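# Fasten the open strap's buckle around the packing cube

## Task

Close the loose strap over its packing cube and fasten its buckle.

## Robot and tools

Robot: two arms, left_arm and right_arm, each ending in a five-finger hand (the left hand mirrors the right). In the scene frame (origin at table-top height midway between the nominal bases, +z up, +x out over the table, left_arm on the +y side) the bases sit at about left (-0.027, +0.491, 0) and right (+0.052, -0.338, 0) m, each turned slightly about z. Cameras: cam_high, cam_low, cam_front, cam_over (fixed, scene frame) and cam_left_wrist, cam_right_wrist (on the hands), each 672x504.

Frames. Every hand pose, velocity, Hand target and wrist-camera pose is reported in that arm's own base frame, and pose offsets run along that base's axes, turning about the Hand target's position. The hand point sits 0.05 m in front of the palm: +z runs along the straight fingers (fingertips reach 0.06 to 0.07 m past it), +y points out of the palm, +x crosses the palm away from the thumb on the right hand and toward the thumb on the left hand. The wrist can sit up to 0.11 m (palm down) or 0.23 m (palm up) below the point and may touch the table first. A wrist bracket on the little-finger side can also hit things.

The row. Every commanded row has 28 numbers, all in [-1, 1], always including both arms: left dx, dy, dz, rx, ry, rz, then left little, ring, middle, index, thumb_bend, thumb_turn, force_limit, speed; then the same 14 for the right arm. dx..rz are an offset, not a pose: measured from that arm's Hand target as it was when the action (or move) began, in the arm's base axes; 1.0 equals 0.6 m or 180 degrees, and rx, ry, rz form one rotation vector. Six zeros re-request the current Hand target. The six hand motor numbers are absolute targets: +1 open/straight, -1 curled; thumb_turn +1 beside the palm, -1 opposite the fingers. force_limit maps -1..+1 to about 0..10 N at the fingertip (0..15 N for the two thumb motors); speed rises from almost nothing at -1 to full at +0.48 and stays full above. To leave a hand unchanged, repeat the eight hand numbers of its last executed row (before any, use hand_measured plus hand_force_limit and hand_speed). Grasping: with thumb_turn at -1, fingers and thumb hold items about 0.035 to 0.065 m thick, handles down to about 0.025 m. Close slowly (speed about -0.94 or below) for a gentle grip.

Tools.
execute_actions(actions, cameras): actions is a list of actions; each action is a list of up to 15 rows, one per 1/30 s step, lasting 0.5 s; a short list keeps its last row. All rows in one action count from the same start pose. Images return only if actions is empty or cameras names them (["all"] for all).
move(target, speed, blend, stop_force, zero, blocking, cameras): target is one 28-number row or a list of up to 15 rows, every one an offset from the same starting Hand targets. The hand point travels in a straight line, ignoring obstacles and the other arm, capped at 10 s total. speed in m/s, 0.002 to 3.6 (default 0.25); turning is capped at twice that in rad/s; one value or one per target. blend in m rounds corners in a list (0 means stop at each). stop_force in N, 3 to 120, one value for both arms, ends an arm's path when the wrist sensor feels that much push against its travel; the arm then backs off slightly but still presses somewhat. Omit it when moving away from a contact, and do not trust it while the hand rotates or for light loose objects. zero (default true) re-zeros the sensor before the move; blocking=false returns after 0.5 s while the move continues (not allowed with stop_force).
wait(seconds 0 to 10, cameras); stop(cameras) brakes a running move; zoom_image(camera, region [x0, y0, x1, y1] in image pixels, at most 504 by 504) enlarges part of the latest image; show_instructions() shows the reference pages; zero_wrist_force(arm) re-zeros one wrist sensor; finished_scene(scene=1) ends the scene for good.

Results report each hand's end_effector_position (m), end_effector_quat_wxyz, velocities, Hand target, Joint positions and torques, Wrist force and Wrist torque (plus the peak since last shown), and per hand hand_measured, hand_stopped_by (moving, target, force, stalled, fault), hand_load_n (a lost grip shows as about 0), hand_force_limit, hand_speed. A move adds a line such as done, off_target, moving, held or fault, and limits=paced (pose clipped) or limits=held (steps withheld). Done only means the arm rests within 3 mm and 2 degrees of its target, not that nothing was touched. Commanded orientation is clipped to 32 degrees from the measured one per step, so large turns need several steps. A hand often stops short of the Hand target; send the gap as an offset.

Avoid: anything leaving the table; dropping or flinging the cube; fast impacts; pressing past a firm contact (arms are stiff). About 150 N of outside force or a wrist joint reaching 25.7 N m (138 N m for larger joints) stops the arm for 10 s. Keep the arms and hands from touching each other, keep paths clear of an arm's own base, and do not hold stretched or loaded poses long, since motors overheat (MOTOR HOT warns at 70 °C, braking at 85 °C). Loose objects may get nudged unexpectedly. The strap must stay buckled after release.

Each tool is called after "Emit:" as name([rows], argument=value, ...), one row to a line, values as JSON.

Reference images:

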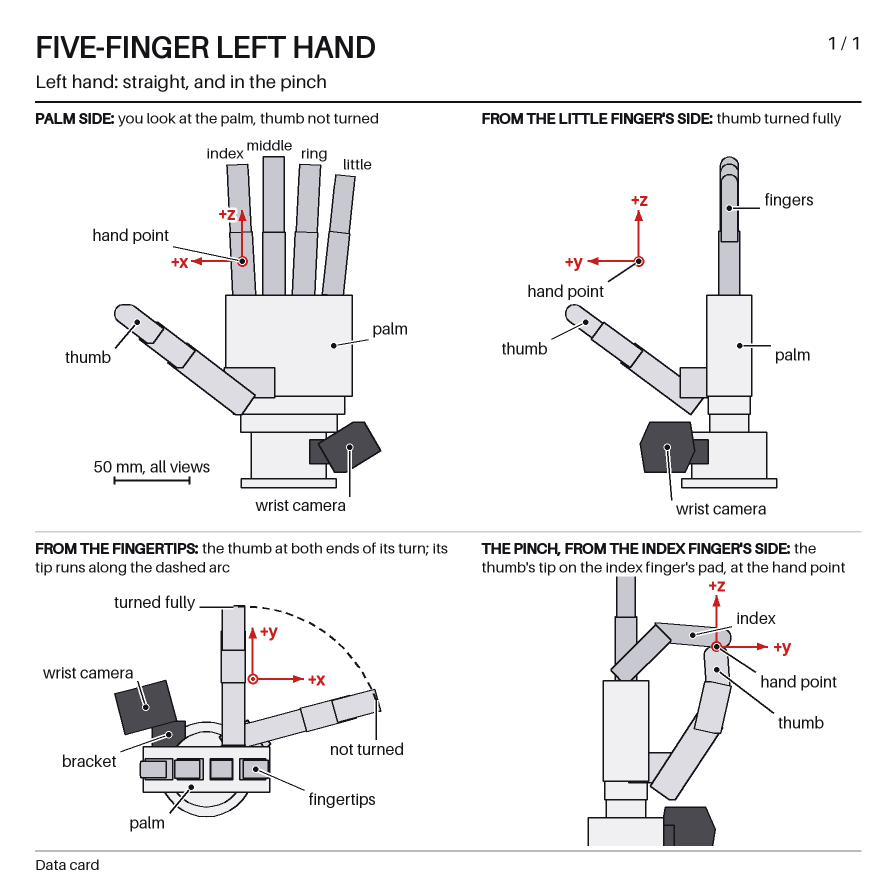

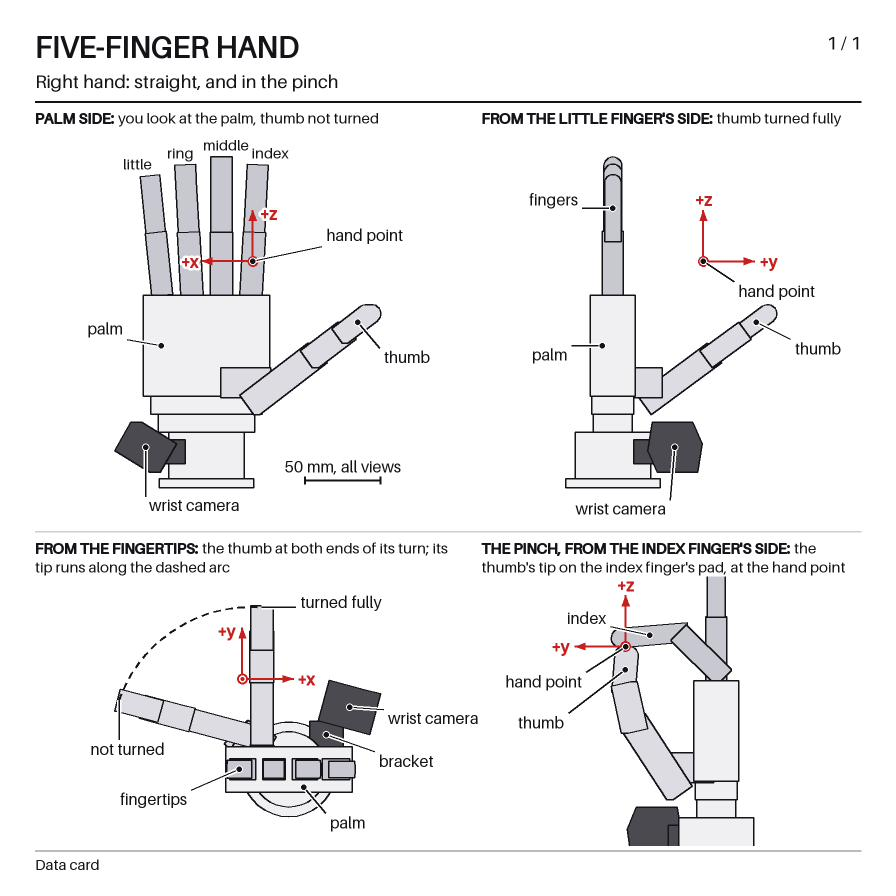

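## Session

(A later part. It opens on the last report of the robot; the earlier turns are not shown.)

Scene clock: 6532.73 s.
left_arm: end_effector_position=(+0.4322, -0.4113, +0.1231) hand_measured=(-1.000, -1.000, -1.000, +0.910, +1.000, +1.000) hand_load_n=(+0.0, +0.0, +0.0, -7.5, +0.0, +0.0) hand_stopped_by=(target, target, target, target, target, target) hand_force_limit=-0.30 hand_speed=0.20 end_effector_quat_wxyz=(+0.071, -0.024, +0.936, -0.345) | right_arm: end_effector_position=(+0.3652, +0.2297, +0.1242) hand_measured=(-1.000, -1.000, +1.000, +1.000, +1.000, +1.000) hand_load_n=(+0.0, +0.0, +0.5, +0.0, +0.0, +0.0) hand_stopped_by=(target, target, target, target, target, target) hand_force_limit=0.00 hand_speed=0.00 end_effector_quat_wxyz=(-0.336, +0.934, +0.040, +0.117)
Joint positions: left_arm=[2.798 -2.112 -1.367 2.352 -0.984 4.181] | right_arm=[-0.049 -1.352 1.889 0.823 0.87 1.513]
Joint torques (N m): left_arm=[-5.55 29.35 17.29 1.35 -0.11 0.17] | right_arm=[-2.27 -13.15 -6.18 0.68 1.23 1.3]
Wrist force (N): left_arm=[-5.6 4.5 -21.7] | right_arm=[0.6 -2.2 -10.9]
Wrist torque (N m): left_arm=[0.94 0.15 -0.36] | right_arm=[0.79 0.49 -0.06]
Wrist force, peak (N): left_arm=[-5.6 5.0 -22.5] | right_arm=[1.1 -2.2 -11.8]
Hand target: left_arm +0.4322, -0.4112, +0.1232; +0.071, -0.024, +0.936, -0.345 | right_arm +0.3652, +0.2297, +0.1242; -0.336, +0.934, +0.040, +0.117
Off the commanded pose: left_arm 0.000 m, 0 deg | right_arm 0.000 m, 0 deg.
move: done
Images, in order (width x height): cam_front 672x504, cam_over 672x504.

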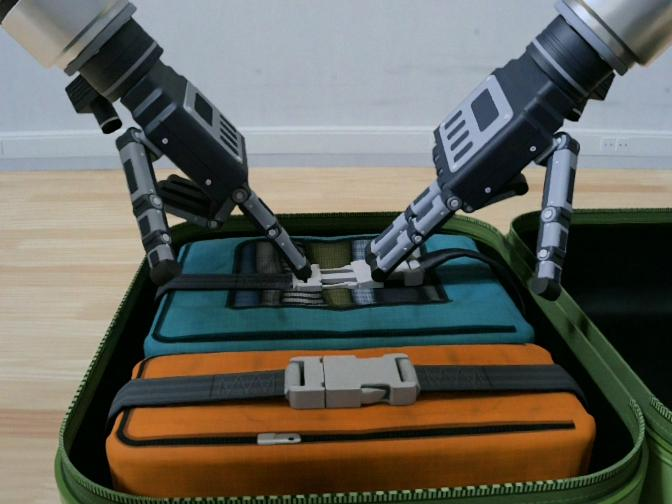

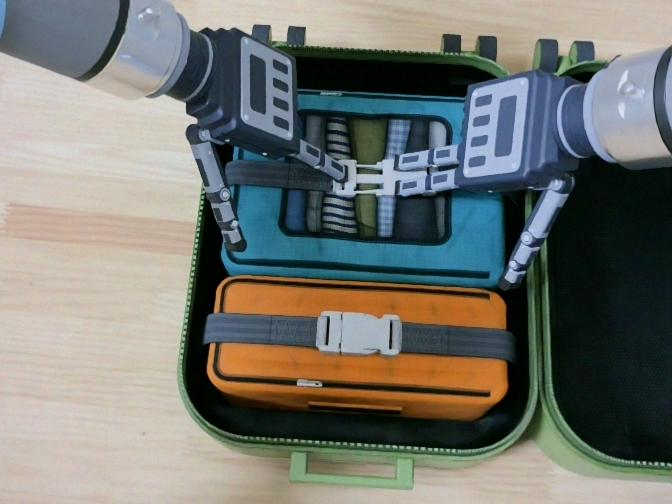

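Emit:
move([
  [0,0,0,0,0,0,-1,-1,-1,0.91,1,1,-0.3,0.2,0,0,-0.0027,0,0,0,-1,-1,1,1,1,1,0.0,0.0],
  [0,0,0,0,0,0,-1,-1,-1,0.91,1,1,-0.3,0.2,-0.0004,0.005,-0.0027,0,0,0,-1,-1,1,1,1,1,0.0,0.0],
], speed=0.01, cameras=["cam_front","cam_over"])

Emit:
zoom_image(camera="cam_over", region=[310, 135, 410, 205])

Emit:
zoom_image(camera="cam_front", region=[280, 235, 400, 300])

Scene clock: 6549.27 s.
left_arm: end_effector_position=(+0.4322, -0.4112, +0.1232) hand_measured=(-1.000, -1.000, -1.000, +0.910, +1.000, +1.000) hand_load_n=(+0.0, +0.0, +0.0, -8.5, +0.0, +0.0) hand_stopped_by=(target, target, target, target, target, target) hand_force_limit=-0.30 hand_speed=0.20 end_effector_quat_wxyz=(+0.071, -0.024, +0.936, -0.345) | right_arm: end_effector_position=(+0.3649, +0.2327, +0.1225) hand_measured=(-1.000, -1.000, +1.000, +1.000, +1.000, +1.000) hand_load_n=(+0.0, +0.0, +0.5, +0.5, +0.0, +0.0) hand_stopped_by=(target, target, target, target, target, target) hand_force_limit=0.00 hand_speed=0.00 end_effector_quat_wxyz=(-0.336, +0.934, +0.040, +0.117)
Joint positions: left_arm=[2.798 -2.112 -1.367 2.352 -0.984 4.181] | right_arm=[-0.04 -1.35 1.889 0.813 0.872 1.524]
Joint torques (N m): left_arm=[-1.47 45.66 6.03 -1.08 4.53 1.67] | right_arm=[-3.88 -10.64 -15.98 1.13 2.06 -1.39]
Wrist force (N): left_arm=[-5.8 5.2 -20.7] | right_arm=[1.1 -4.7 -16.9]
Wrist torque (N m): left_arm=[0.84 0.09 -0.37] | right_arm=[1.19 0.56 -0.06]
Wrist force, peak (N): left_arm=[-5.9 4.3 -21.9] | right_arm=[3.6 -5.3 -21.7]
Hand target: left_arm +0.4322, -0.4112, +0.1232; +0.071, -0.024, +0.936, -0.345 | right_arm +0.3649, +0.2327, +0.1225; -0.336, +0.934, +0.040, +0.117
Off the commanded pose: left_arm 0.000 m, 0 deg | right_arm 0.000 m, 0 deg.
move: done
Images, in order (width x height): cam_front 672x504, cam_over 672x504.

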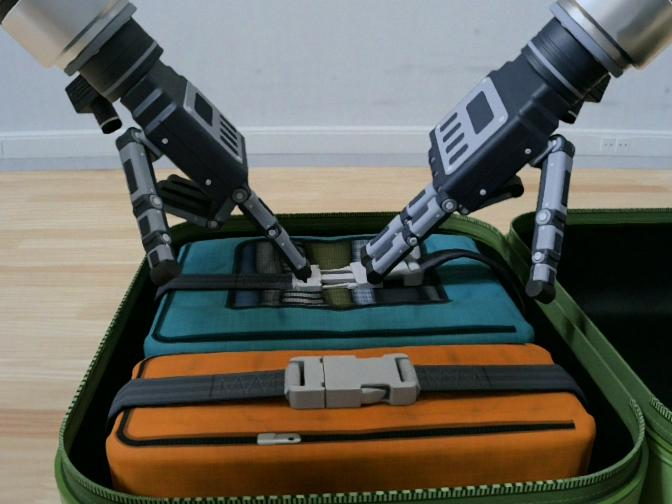

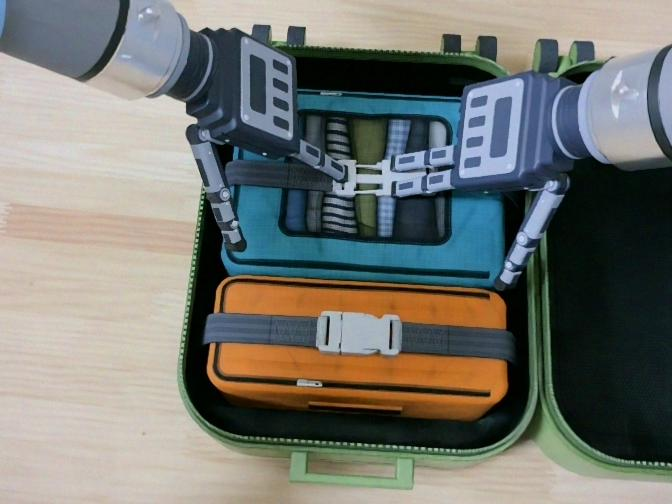

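Scaled by 5.040.

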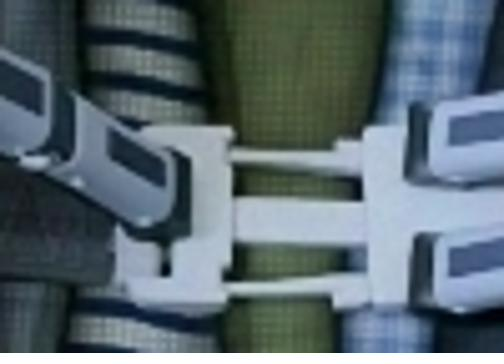

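Scaled by 4.200.

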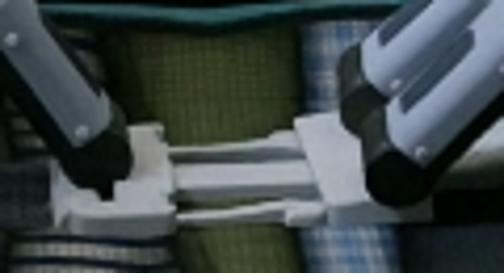

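Emit:
zoom_image(camera="cam_front", region=[330, 255, 390, 295])

Emit:
zoom_image(camera="cam_over", region=[360, 155, 400, 200])

Scaled by 8.400.

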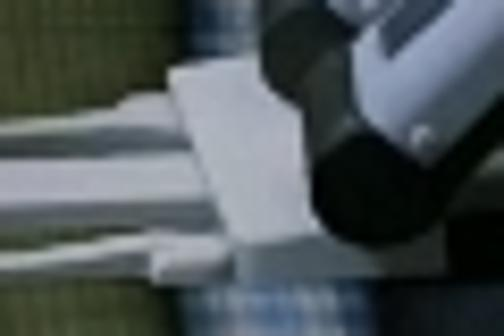

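Scaled by 11.200.

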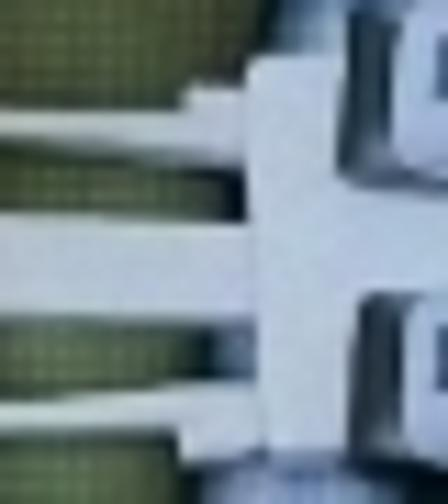

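Emit:
move([
  [0.0028,0.001,0,0,0,0,-1,-1,-1,0.91,1,1,-0.3,0.2,-0.009,0.0013,0,0,0,-0.0167,-1,-1,1,1,1,1,0.0,0.0],
], speed=0.01, cameras=["cam_front","cam_over"])

Emit:
zoom_image(camera="cam_over", region=[330, 145, 400, 205])

Emit:
zoom_image(camera="cam_front", region=[290, 245, 390, 300])

Scene clock: 6574.33 s.
left_arm: end_effector_position=(+0.4339, -0.4106, +0.1232) hand_measured=(-1.000, -1.000, -1.000, +0.910, +1.000, +1.000) hand_load_n=(+0.0, +0.0, +0.0, -5.5, -0.5, +0.0) hand_stopped_by=(target, target, target, target, target, target) hand_force_limit=-0.30 hand_speed=0.20 end_effector_quat_wxyz=(+0.071, -0.024, +0.936, -0.345) | right_arm: end_effector_position=(+0.3595, +0.2335, +0.1226) hand_measured=(-1.000, -1.000, +1.000, +1.000, +1.000, +1.000) hand_load_n=(+0.0, +0.0, +1.5, +0.5, +0.0, -0.5) hand_stopped_by=(target, target, target, target, target, target) hand_force_limit=0.00 hand_speed=0.00 end_effector_quat_wxyz=(-0.333, +0.935, +0.016, +0.126)
Joint positions: left_arm=[2.8 -2.115 -1.363 2.349 -0.983 4.184] | right_arm=[-0.034 -1.381 1.914 0.772 0.886 1.598]
Joint torques (N m): left_arm=[2.49 24.46 29.25 -0.93 3.56 1.49] | right_arm=[6.09 -21.1 -7.51 1.71 2.98 -0.64]
Wrist force (N): left_arm=[-0.9 3.0 -16.5] | right_arm=[5.5 -7.5 -13.7]
Wrist torque (N m): left_arm=[0.70 0.41 -0.19] | right_arm=[1.13 0.86 0.13]
Wrist force, peak (N): left_arm=[-5.8 5.3 -20.4] | right_arm=[1.3 -5.0 -17.1]
Hand target: left_arm +0.4339, -0.4106, +0.1232; +0.071, -0.024, +0.936, -0.345 | right_arm +0.3595, +0.2335, +0.1225; -0.333, +0.935, +0.016, +0.126
Off the commanded pose: left_arm 0.000 m, 0 deg | right_arm 0.000 m, 0 deg.
move: done
Images, in order (width x height): cam_front 672x504, cam_over 672x504.

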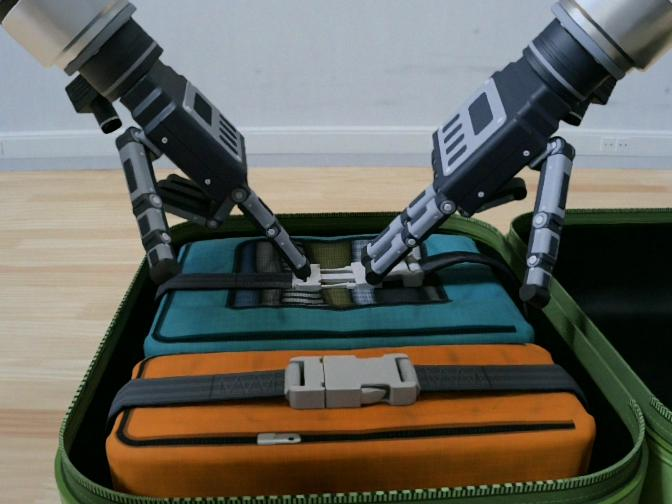

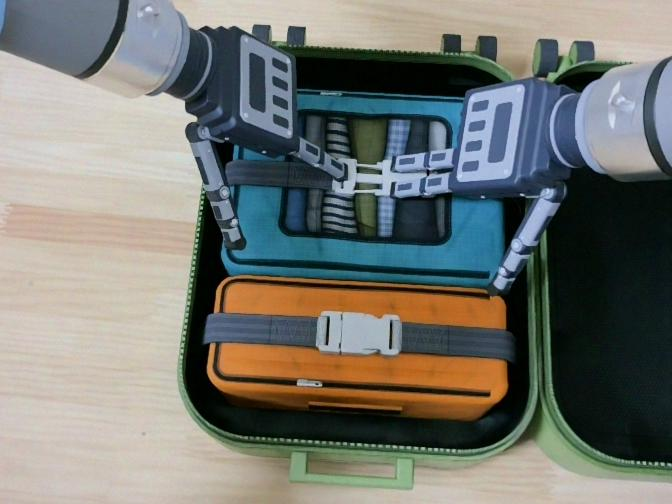

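Scaled by 7.200.

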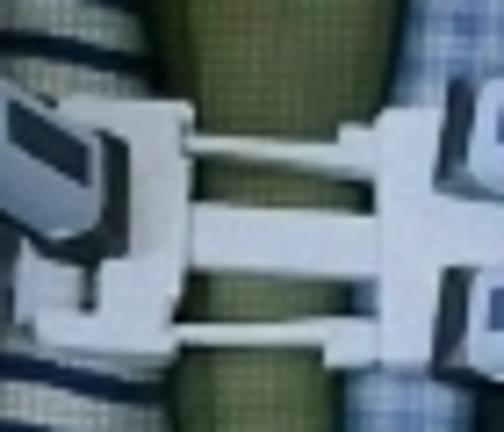

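Scaled by 5.040.

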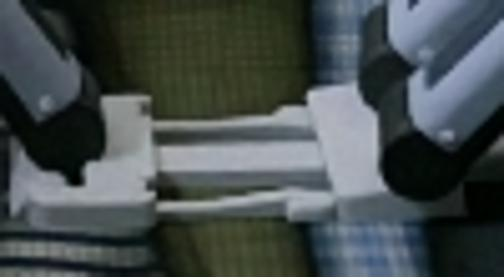

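Emit:
move([
  [0,0.0022,0,0,0,0,-1,-1,-1,0.91,1,1,-0.3,0.2,-0.0015,0.0,0,0,0,0,-1,-1,1,1,1,1,0.0,0.0],
  [0,-0.0025,-0.0003,0,0,0,-1,-1,-1,0.91,1,1,-0.3,0.2,-0.0015,0.0,0,0,0,0,-1,-1,1,1,1,1,0.0,0.0],
], speed=0.008, cameras=["cam_front","cam_over"])

Emit:
zoom_image(camera="cam_over", region=[330, 145, 400, 205])

Emit:
zoom_image(camera="cam_front", region=[290, 245, 390, 300])

Scene clock: 6621.27 s.
left_arm: end_effector_position=(+0.4339, -0.4122, +0.1230) hand_measured=(-1.000, -1.000, -1.000, +0.910, +1.000, +1.000) hand_load_n=(+0.0, +0.0, +0.0, -9.0, +0.0, +0.0) hand_stopped_by=(target, target, target, target, target, target) hand_force_limit=-0.30 hand_speed=0.20 end_effector_quat_wxyz=(+0.071, -0.024, +0.936, -0.345) | right_arm: end_effector_position=(+0.3586, +0.2335, +0.1225) hand_measured=(-1.000, -1.000, +1.000, +1.000, +1.000, +1.000) hand_load_n=(+0.0, +0.0, +0.5, +0.0, +0.0, -0.5) hand_stopped_by=(target, target, target, target, target, target) hand_force_limit=0.00 hand_speed=0.00 end_effector_quat_wxyz=(-0.333, +0.935, +0.016, +0.126)
Joint positions: left_arm=[2.797 -2.117 -1.36 2.35 -0.985 4.18] | right_arm=[-0.035 -1.383 1.917 0.771 0.885 1.598]
Joint torques (N m): left_arm=[-5.32 25.32 19.22 2.36 0.07 -0.37] | right_arm=[-2.19 -24.59 -10.73 0.38 1.45 -1.92]
Wrist force (N): left_arm=[-3.3 5.2 -23.4] | right_arm=[3.3 -4.1 -13.8]
Wrist torque (N m): left_arm=[1.00 0.29 -0.22] | right_arm=[1.04 0.72 0.10]
Wrist force, peak (N): left_arm=[-3.3 5.4 -24.0] | right_arm=[6.6 -5.3 -15.3]
Hand target: left_arm +0.4339, -0.4121, +0.1230; +0.071, -0.024, +0.936, -0.345 | right_arm +0.3586, +0.2335, +0.1225; -0.333, +0.935, +0.016, +0.126
Off the commanded pose: left_arm 0.000 m, 0 deg | right_arm 0.000 m, 0 deg.
move: done
Images, in order (width x height): cam_front 672x504, cam_over 672x504.

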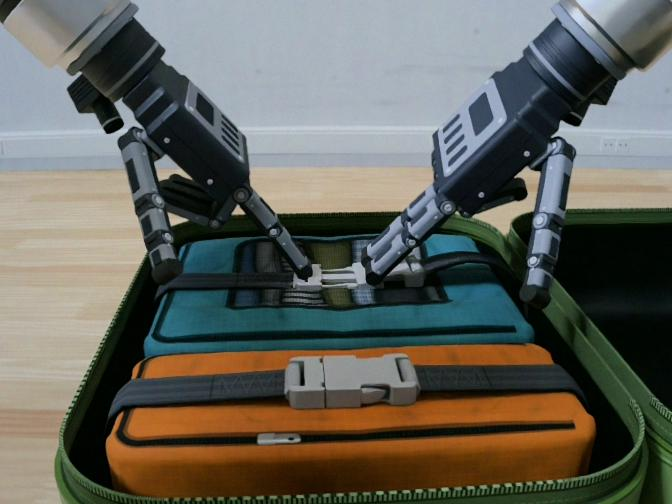

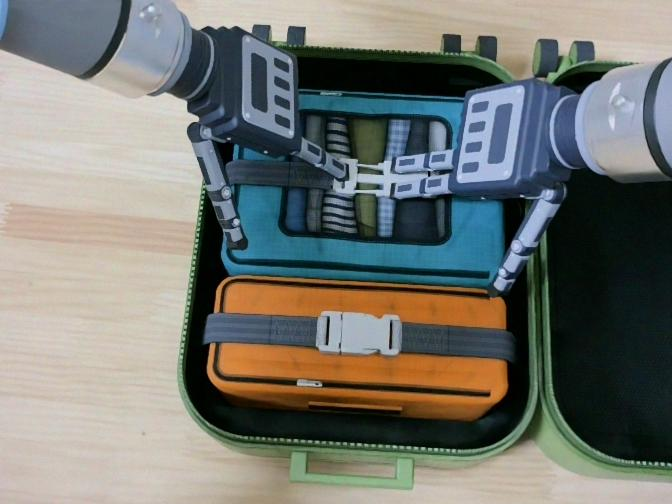

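Scaled by 7.200.

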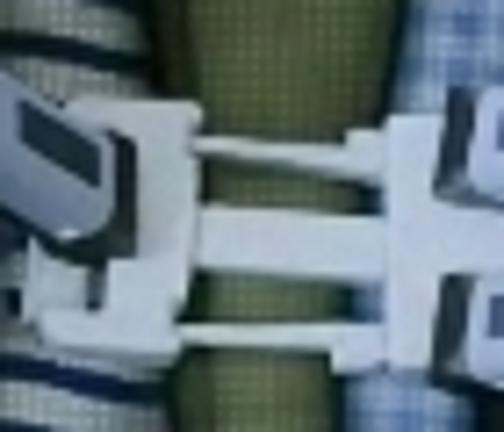

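Scaled by 5.040.

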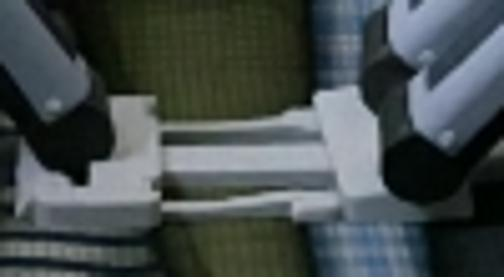

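Emit:
execute_actions(actions=[], cameras=["cam_over", "cam_front"])

Scene clock: 6653.23 s.
left_arm: end_effector_position=(+0.4339, -0.4121, +0.1230) hand_measured=(-1.000, -1.000, -1.000, +0.910, +1.000, +1.000) hand_load_n=(+0.0, +0.0, +0.0, -9.0, +0.0, +0.0) hand_stopped_by=(target, target, target, target, target, target) hand_force_limit=-0.30 hand_speed=0.20 end_effector_quat_wxyz=(+0.071, -0.024, +0.936, -0.345) | right_arm: end_effector_position=(+0.3586, +0.2335, +0.1225) hand_measured=(-1.000, -1.000, +1.000, +1.000, +1.000, +1.000) hand_load_n=(+0.0, +0.0, +0.5, +0.0, +0.0, +0.0) hand_stopped_by=(target, target, target, target, target, target) hand_force_limit=0.00 hand_speed=0.00 end_effector_quat_wxyz=(-0.333, +0.935, +0.016, +0.126)
Joint positions: left_arm=[2.797 -2.117 -1.36 2.35 -0.985 4.181] | right_arm=[-0.035 -1.383 1.916 0.771 0.886 1.598]
Joint velocities: within noise
Joint torques (N m): left_arm=[-2.8 43.59 5.52 -0.41 4.52 1.74] | right_arm=[5.93 -8.4 -19.68 0.47 2.48 -0.67]
Wrist force (N): left_arm=[-3.7 5.0 -23.8] | right_arm=[3.5 -4.1 -14.1]
Wrist torque (N m): left_arm=[1.01 0.24 -0.25] | right_arm=[1.04 0.68 0.11]
Wrist force, peak (N): left_arm=[-3.7 5.3 -23.9] | right_arm=[3.5 -4.1 -14.3]
Hand target: left_arm +0.4339, -0.4121, +0.1230; +0.071, -0.024, +0.936, -0.345 | right_arm +0.3586, +0.2335, +0.1225; -0.333, +0.935, +0.016, +0.126
Off the commanded pose: left_arm 0.000 m, 0 deg | right_arm 0.000 m, 0 deg.
Images, in order (width x height): cam_front 672x504, cam_over 672x504.

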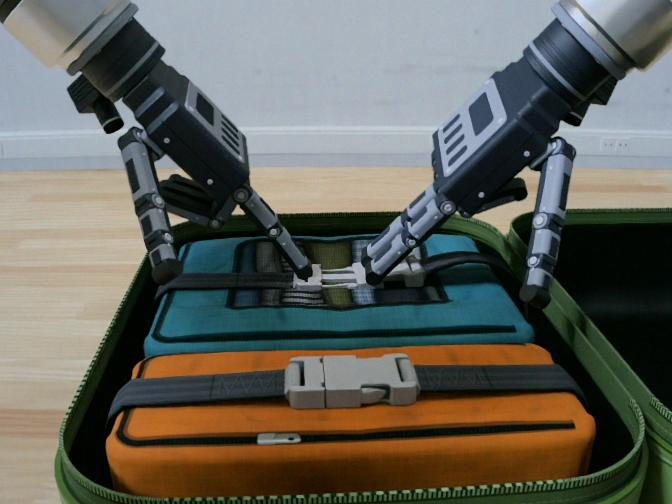

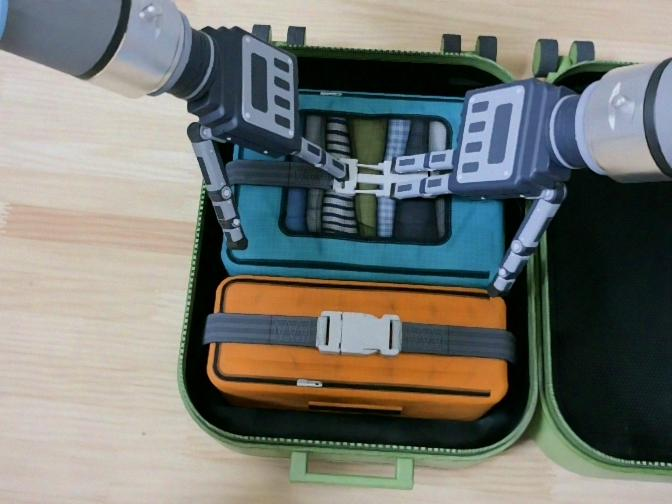

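Emit:
zoom_image(camera="cam_over", region=[325, 140, 415, 210])

Emit:
zoom_image(camera="cam_front", region=[280, 235, 430, 315])

Scaled by 5.600.

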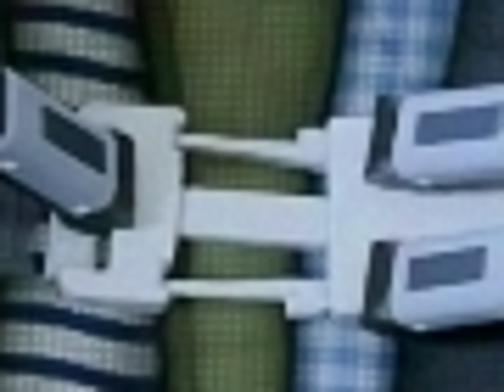

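Scaled by 3.360.

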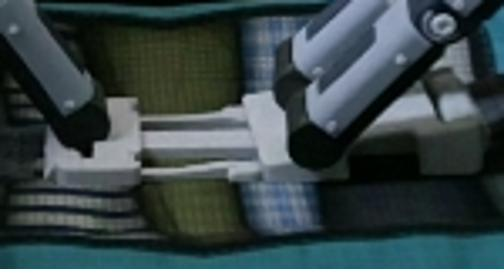

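Emit:
zoom_image(camera="cam_over", region=[350, 150, 400, 200])

Emit:
zoom_image(camera="cam_over", region=[325, 150, 375, 200])

Scaled by 10.080.

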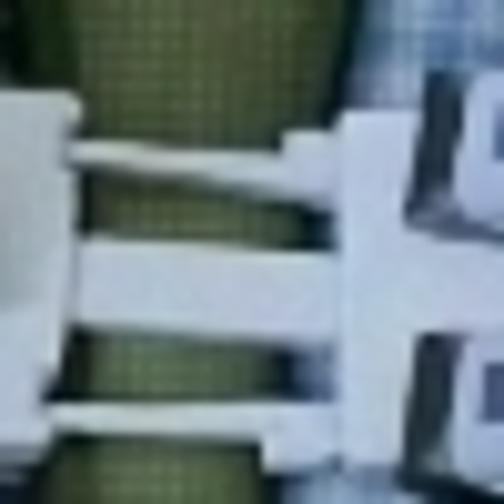

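Scaled by 10.080.

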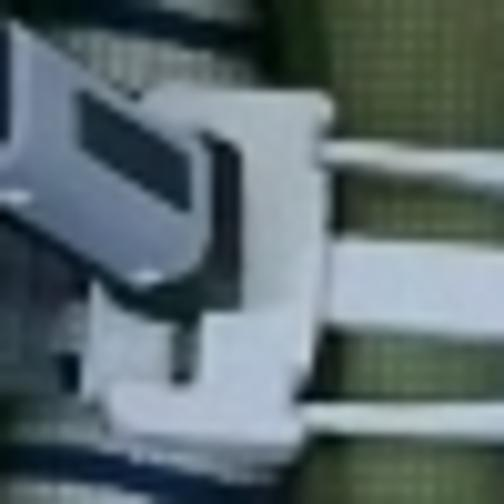

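Emit:
move([
  [0,0,0,0,0,0,-1,-1,-1,0.91,1,1,-0.3,0.2, 0,0,-0.003,0,0,0,-1,-1,1,1,1,1,0.0,0.0],
], speed=0.01)

Scene clock: 6749.47 s.
left_arm: end_effector_position=(+0.4338, -0.4121, +0.1230) hand_measured=(-1.000, -1.000, -1.000, +0.910, +1.000, +1.000) hand_load_n=(+0.0, +0.0, +0.0, -1.0, +0.0, +0.0) hand_stopped_by=(target, target, target, target, target, target) hand_force_limit=-0.30 hand_speed=0.20 end_effector_quat_wxyz=(+0.071, -0.024, +0.936, -0.345) | right_arm: end_effector_position=(+0.3586, +0.2335, +0.1207) hand_measured=(-1.000, -1.000, +1.000, +1.000, +1.000, +1.000) hand_load_n=(+0.0, +0.0, +1.5, +2.0, +0.0, +0.0) hand_stopped_by=(target, target, target, target, target, target) hand_force_limit=0.00 hand_speed=0.00 end_effector_quat_wxyz=(-0.333, +0.934, +0.016, +0.126)
Joint positions: left_arm=[2.797 -2.117 -1.36 2.35 -0.984 4.181] | right_arm=[-0.035 -1.38 1.919 0.766 0.885 1.598]
Joint torques (N m): left_arm=[-2.56 44.38 7.21 -0.29 1.53 1.56] | right_arm=[6.18 -0.25 2.57 -0.41 4.03 0.87]
Wrist force (N): left_arm=[-3.4 -0.6 -18.0] | right_arm=[11.5 -21.1 -36.3]
Wrist torque (N m): left_arm=[0.97 0.24 -0.25] | right_arm=[2.86 1.32 0.41]
Wrist force, peak (N): left_arm=[-3.8 5.0 -23.9] | right_arm=[11.4 -21.7 -36.7]
Hand target: left_arm +0.4339, -0.4121, +0.1230; +0.071, -0.024, +0.936, -0.345 | right_arm +0.3586, +0.2335, +0.1207; -0.333, +0.935, +0.016, +0.126
Off the commanded pose: left_arm 0.000 m, 0 deg | right_arm 0.000 m, 0 deg.
move: done

Emit:
move([
  [0,0,0,0,0,0,-1,-1,-1,0.91,1,1,-0.3,0.2, 0,0,0.0014,0,0,0,-1,-1,1,1,1,1,0.0,0.0],
], speed=0.01, cameras=["cam_over", "cam_front"])

Emit:
zoom_image(camera="cam_over", region=[350, 150, 400, 200])

Emit:
zoom_image(camera="cam_front", region=[290, 235, 390, 315])

Scene clock: 6761.03 s.
left_arm: end_effector_position=(+0.4339, -0.4121, +0.1230) hand_measured=(-1.000, -1.000, -1.000, +0.910, +1.000, +1.000) hand_load_n=(+0.0, +0.0, +0.0, -0.5, +0.0, +0.0) hand_stopped_by=(target, target, target, target, target, target) hand_force_limit=-0.30 hand_speed=0.20 end_effector_quat_wxyz=(+0.071, -0.024, +0.936, -0.345) | right_arm: end_effector_position=(+0.3586, +0.2335, +0.1216) hand_measured=(-1.000, -1.000, +1.000, +1.000, +1.000, +1.000) hand_load_n=(+0.0, +0.0, +1.5, +1.0, +0.0, +0.0) hand_stopped_by=(target, target, target, target, target, target) hand_force_limit=0.00 hand_speed=0.00 end_effector_quat_wxyz=(-0.333, +0.935, +0.016, +0.126)
Joint positions: left_arm=[2.797 -2.117 -1.36 2.35 -0.985 4.181] | right_arm=[-0.035 -1.381 1.918 0.769 0.886 1.598]
Joint torques (N m): left_arm=[-1.96 44.98 15.5 -0.31 -2.23 1.73] | right_arm=[6.39 -27.9 -17.78 2.56 4.68 1.23]
Wrist force (N): left_arm=[-3.1 -1.0 -19.5] | right_arm=[5.2 -14.2 -18.2]
Wrist torque (N m): left_arm=[1.09 0.29 -0.25] | right_arm=[1.59 0.81 0.12]
Wrist force, peak (N): left_arm=[-3.1 -1.3 -20.2] | right_arm=[11.4 -21.7 -36.9]
Hand target: left_arm +0.4339, -0.4121, +0.1230; +0.071, -0.024, +0.936, -0.345 | right_arm +0.3586, +0.2335, +0.1216; -0.333, +0.935, +0.016, +0.126
Off the commanded pose: left_arm 0.000 m, 0 deg | right_arm 0.000 m, 0 deg.
move: done
Images, in order (width x height): cam_front 672x504, cam_over 672x504.

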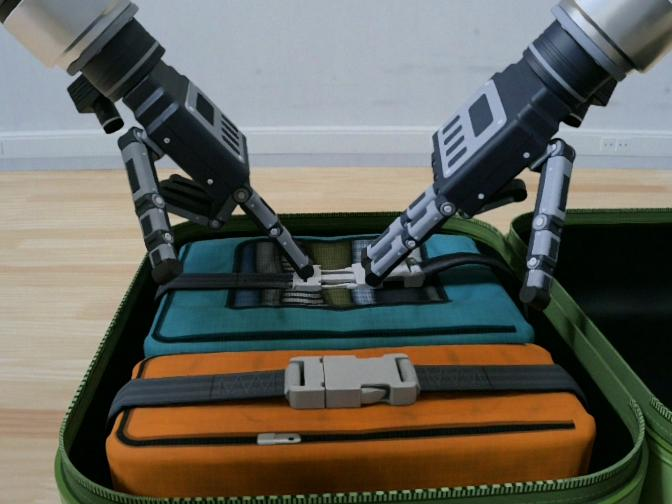

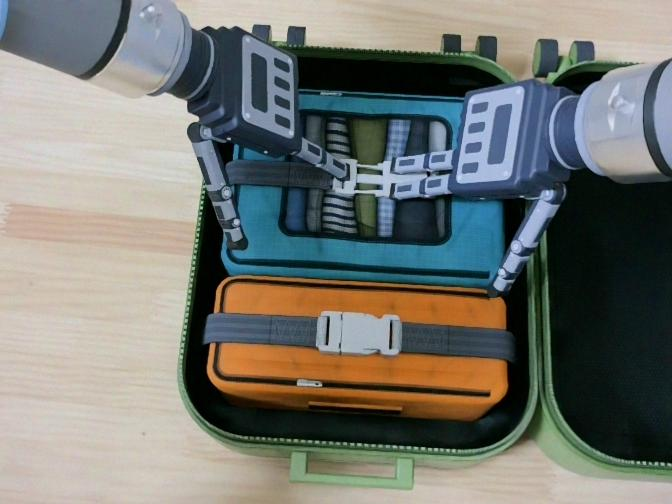

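Scaled by 10.080.

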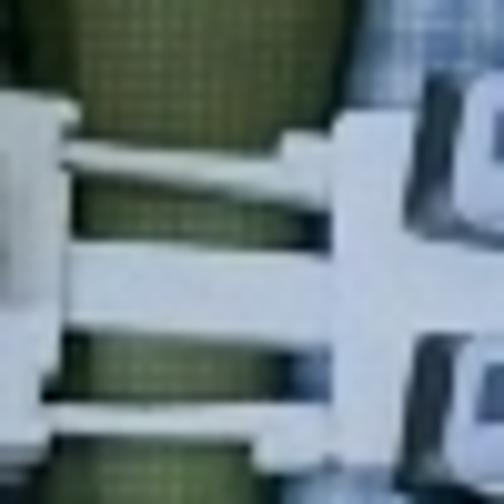

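Scaled by 5.040.

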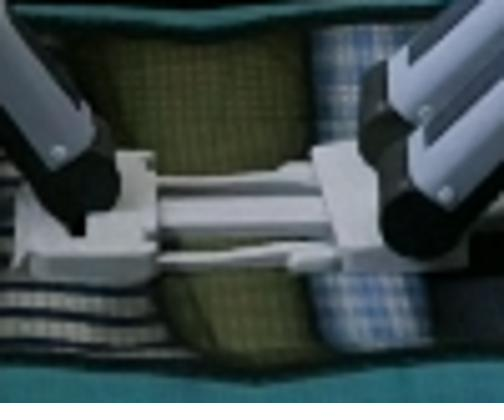

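Emit:
move([
  [0,0,0,0,0,0,-1,-1,-1,0.91,1,1,-0.3,0.2, -0.01667,0.0027,0,0,0,-0.0278,-1,-1,1,1,1,1,0.0,0.0],
], speed=0.02, cameras=["cam_over", "cam_front"])

Emit:
zoom_image(camera="cam_over", region=[350, 150, 400, 200])

Emit:
zoom_image(camera="cam_front", region=[290, 235, 390, 315])

Scene clock: 6776.93 s.
left_arm: end_effector_position=(+0.4339, -0.4121, +0.1230) hand_measured=(-1.000, -1.000, -1.000, +0.910, +1.000, +1.000) hand_load_n=(+0.0, +0.0, +0.0, -0.5, +0.0, +0.0) hand_stopped_by=(target, target, target, target, target, target) hand_force_limit=-0.30 hand_speed=0.20 end_effector_quat_wxyz=(+0.071, -0.024, +0.936, -0.345) | right_arm: end_effector_position=(+0.3486, +0.2351, +0.1216) hand_measured=(-1.000, -1.000, +1.000, +1.000, +1.000, +1.000) hand_load_n=(+0.0, +0.0, +1.5, +0.5, +0.0, +0.0) hand_stopped_by=(target, target, target, target, target, target) hand_force_limit=0.00 hand_speed=0.00 end_effector_quat_wxyz=(-0.327, +0.934, -0.025, +0.140)
Joint positions: left_arm=[2.797 -2.117 -1.36 2.35 -0.985 4.181] | right_arm=[-0.02 -1.435 1.96 0.702 0.916 1.722]
Joint torques (N m): left_arm=[-2.7 44.16 25.87 -0.14 -2.26 1.29] | right_arm=[2.88 -3.23 -12.39 4.06 2.59 -2.21]
Wrist force (N): left_arm=[-3.1 -1.5 -20.0] | right_arm=[10.1 -13.2 -20.4]
Wrist torque (N m): left_arm=[1.07 0.33 -0.23] | right_arm=[1.66 1.19 0.32]
Wrist force, peak (N): left_arm=[-3.3 -1.5 -20.3] | right_arm=[10.0 -13.3 -20.5]
Hand target: left_arm +0.4339, -0.4121, +0.1230; +0.071, -0.024, +0.936, -0.345 | right_arm +0.3486, +0.2351, +0.1216; -0.327, +0.934, -0.025, +0.140
Off the commanded pose: left_arm 0.000 m, 0 deg | right_arm 0.000 m, 0 deg.
move: done
Images, in order (width x height): cam_front 672x504, cam_over 672x504.

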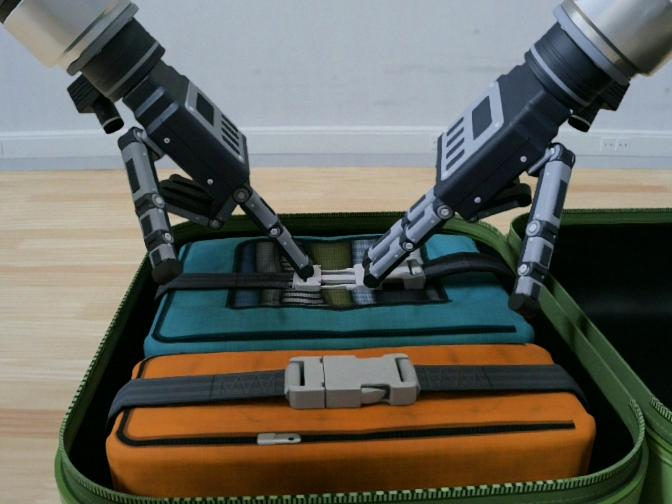

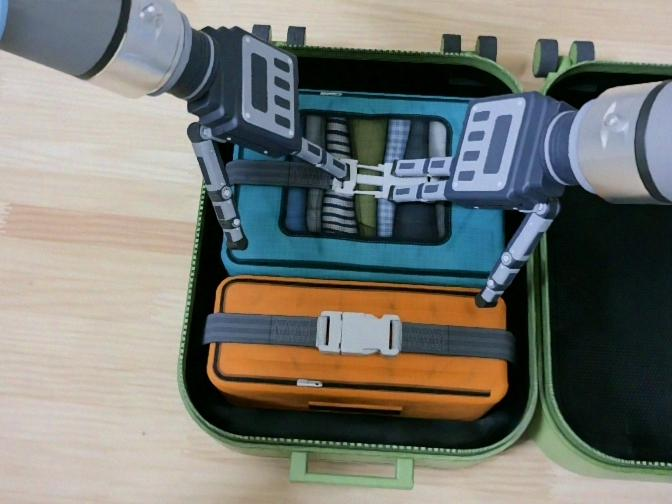

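Scaled by 10.080.

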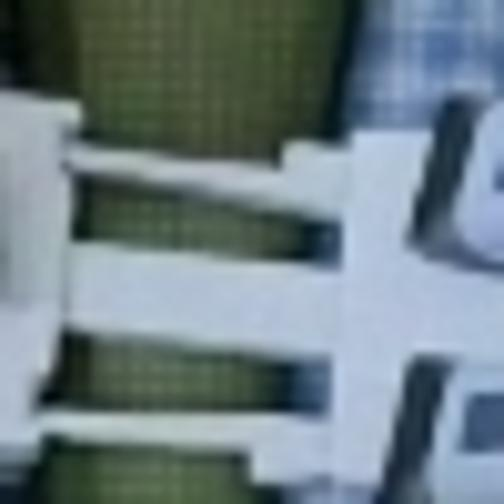

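Scaled by 5.040.

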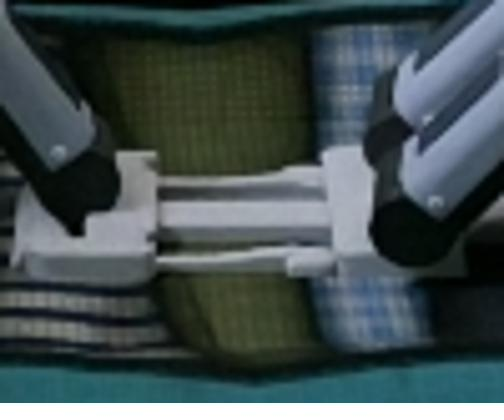

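Emit:
move([
  [-0.00012,-0.0025,0,0,0,0,-1,-1,-1,0.91,1,1,-0.3,0.2, 0,0,0,0,0,0,-1,-1,1,1,1,1,0.0,0.0],
], speed=0.01, cameras=["cam_over", "cam_front"])

Emit:
zoom_image(camera="cam_over", region=[350, 150, 400, 200])

Scene clock: 6805.77 s.
left_arm: end_effector_position=(+0.4338, -0.4136, +0.1230) hand_measured=(-1.000, -1.000, -1.000, +0.910, +1.000, +1.000) hand_load_n=(+0.0, +0.0, +0.0, -7.5, +0.0, +0.0) hand_stopped_by=(target, target, target, target, target, target) hand_force_limit=-0.30 hand_speed=0.20 end_effector_quat_wxyz=(+0.071, -0.024, +0.936, -0.345) | right_arm: end_effector_position=(+0.3486, +0.2351, +0.1216) hand_measured=(-1.000, -1.000, +1.000, +1.000, +1.000, +1.000) hand_load_n=(+0.0, +0.0, +1.0, +1.0, +0.0, +0.0) hand_stopped_by=(target, target, target, target, target, target) hand_force_limit=0.00 hand_speed=0.00 end_effector_quat_wxyz=(-0.327, +0.934, -0.025, +0.140)
Joint positions: left_arm=[2.794 -2.118 -1.357 2.35 -0.986 4.177] | right_arm=[-0.02 -1.434 1.96 0.703 0.916 1.721]
Joint torques (N m): left_arm=[-12.1 18.01 21.46 2.74 -0.65 -0.99] | right_arm=[-2.3 -2.99 -14.62 3.72 0.59 -2.21]
Wrist force (N): left_arm=[-5.8 3.0 -30.8] | right_arm=[9.6 -9.6 -21.9]
Wrist torque (N m): left_arm=[1.49 0.17 -0.37] | right_arm=[1.63 1.12 0.42]
Wrist force, peak (N): left_arm=[-5.9 2.6 -30.9] | right_arm=[10.0 -13.3 -21.4]
Hand target: left_arm +0.4338, -0.4136, +0.1230; +0.071, -0.024, +0.936, -0.345 | right_arm +0.3486, +0.2351, +0.1216; -0.327, +0.934, -0.025, +0.140
Off the commanded pose: left_arm 0.000 m, 0 deg | right_arm 0.000 m, 0 deg.
move: done
Images, in order (width x height): cam_front 672x504, cam_over 672x504.

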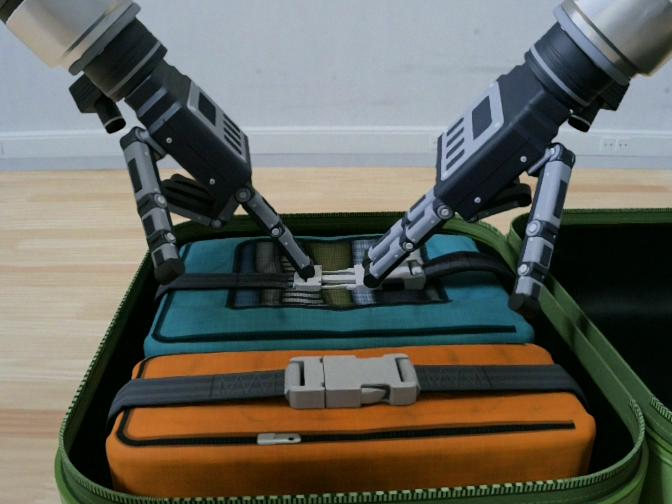

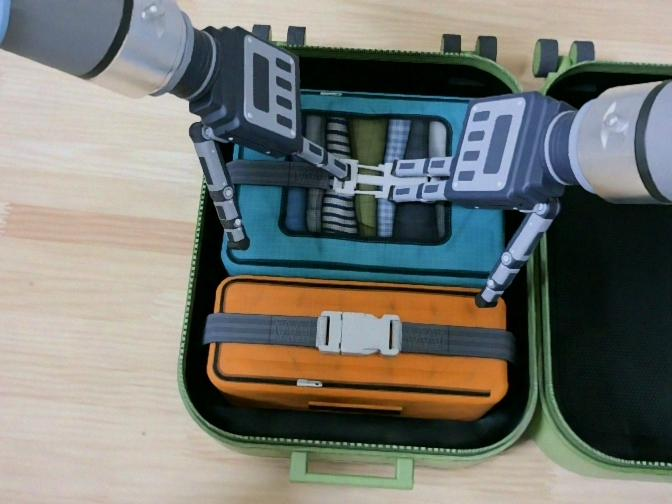

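Scaled by 10.080.

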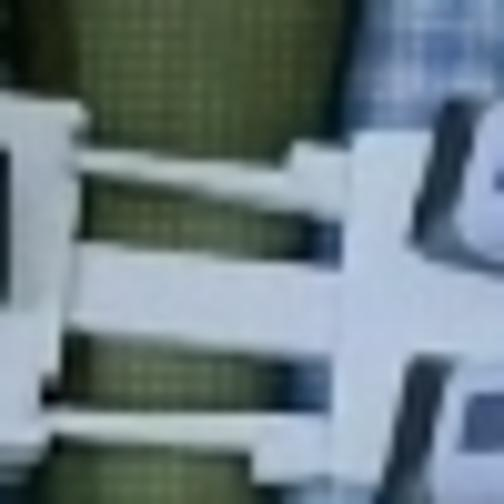

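Emit:
zoom_image(camera="cam_over", region=[370, 180, 395, 205])

Emit:
zoom_image(camera="cam_over", region=[370, 158, 395, 183])

Scaled by 20.160.

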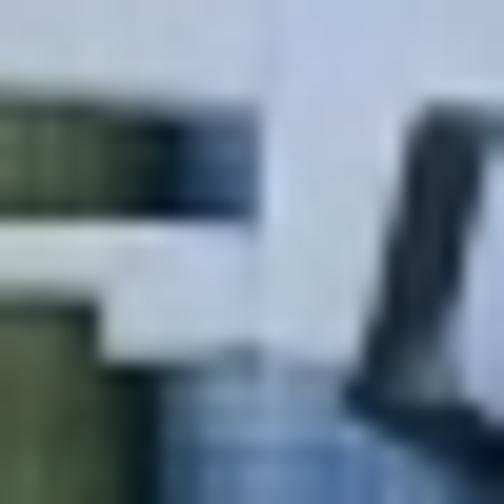

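Scaled by 20.160.

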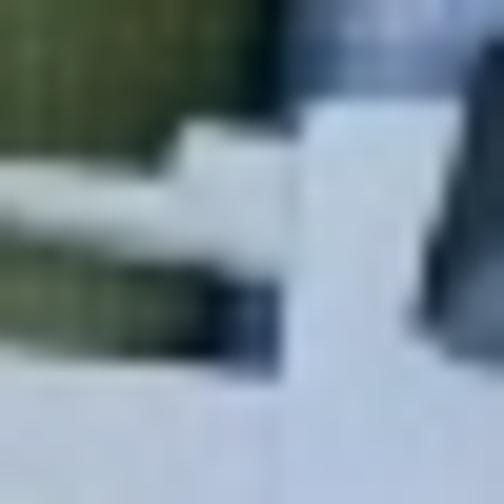

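Emit:
zoom_image(camera="cam_front", region=[335, 255, 375, 295])

Emit:
zoom_image(camera="cam_front", region=[285, 255, 325, 295])

Scaled by 12.600.

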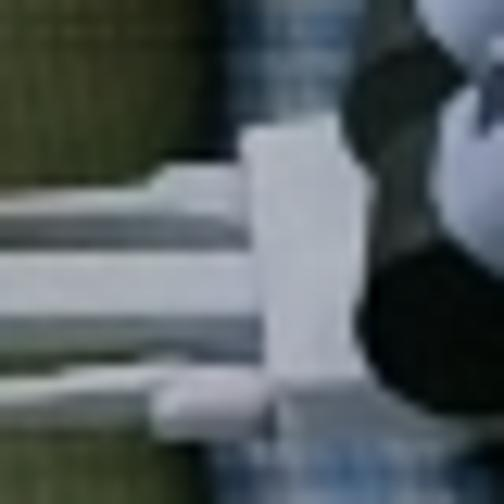

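Scaled by 12.600.

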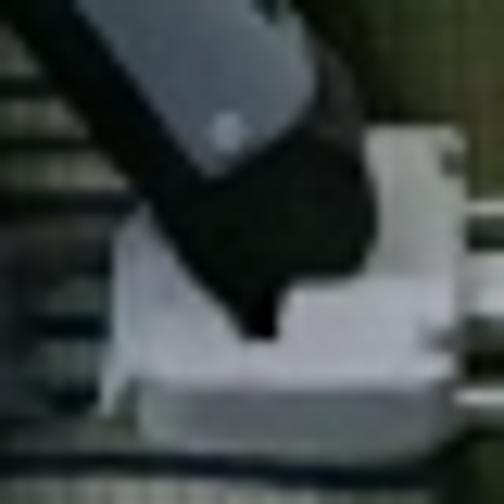

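Emit:
zoom_image(camera="cam_front", region=[275, 340, 435, 425])

Emit:
zoom_image(camera="cam_over", region=[310, 300, 410, 370])

Scaled by 3.150.

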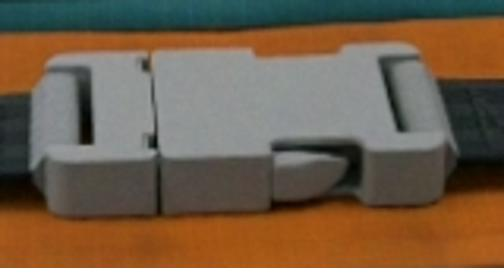

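Scaled by 5.040.

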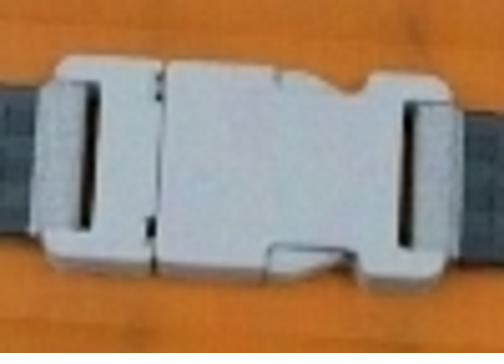

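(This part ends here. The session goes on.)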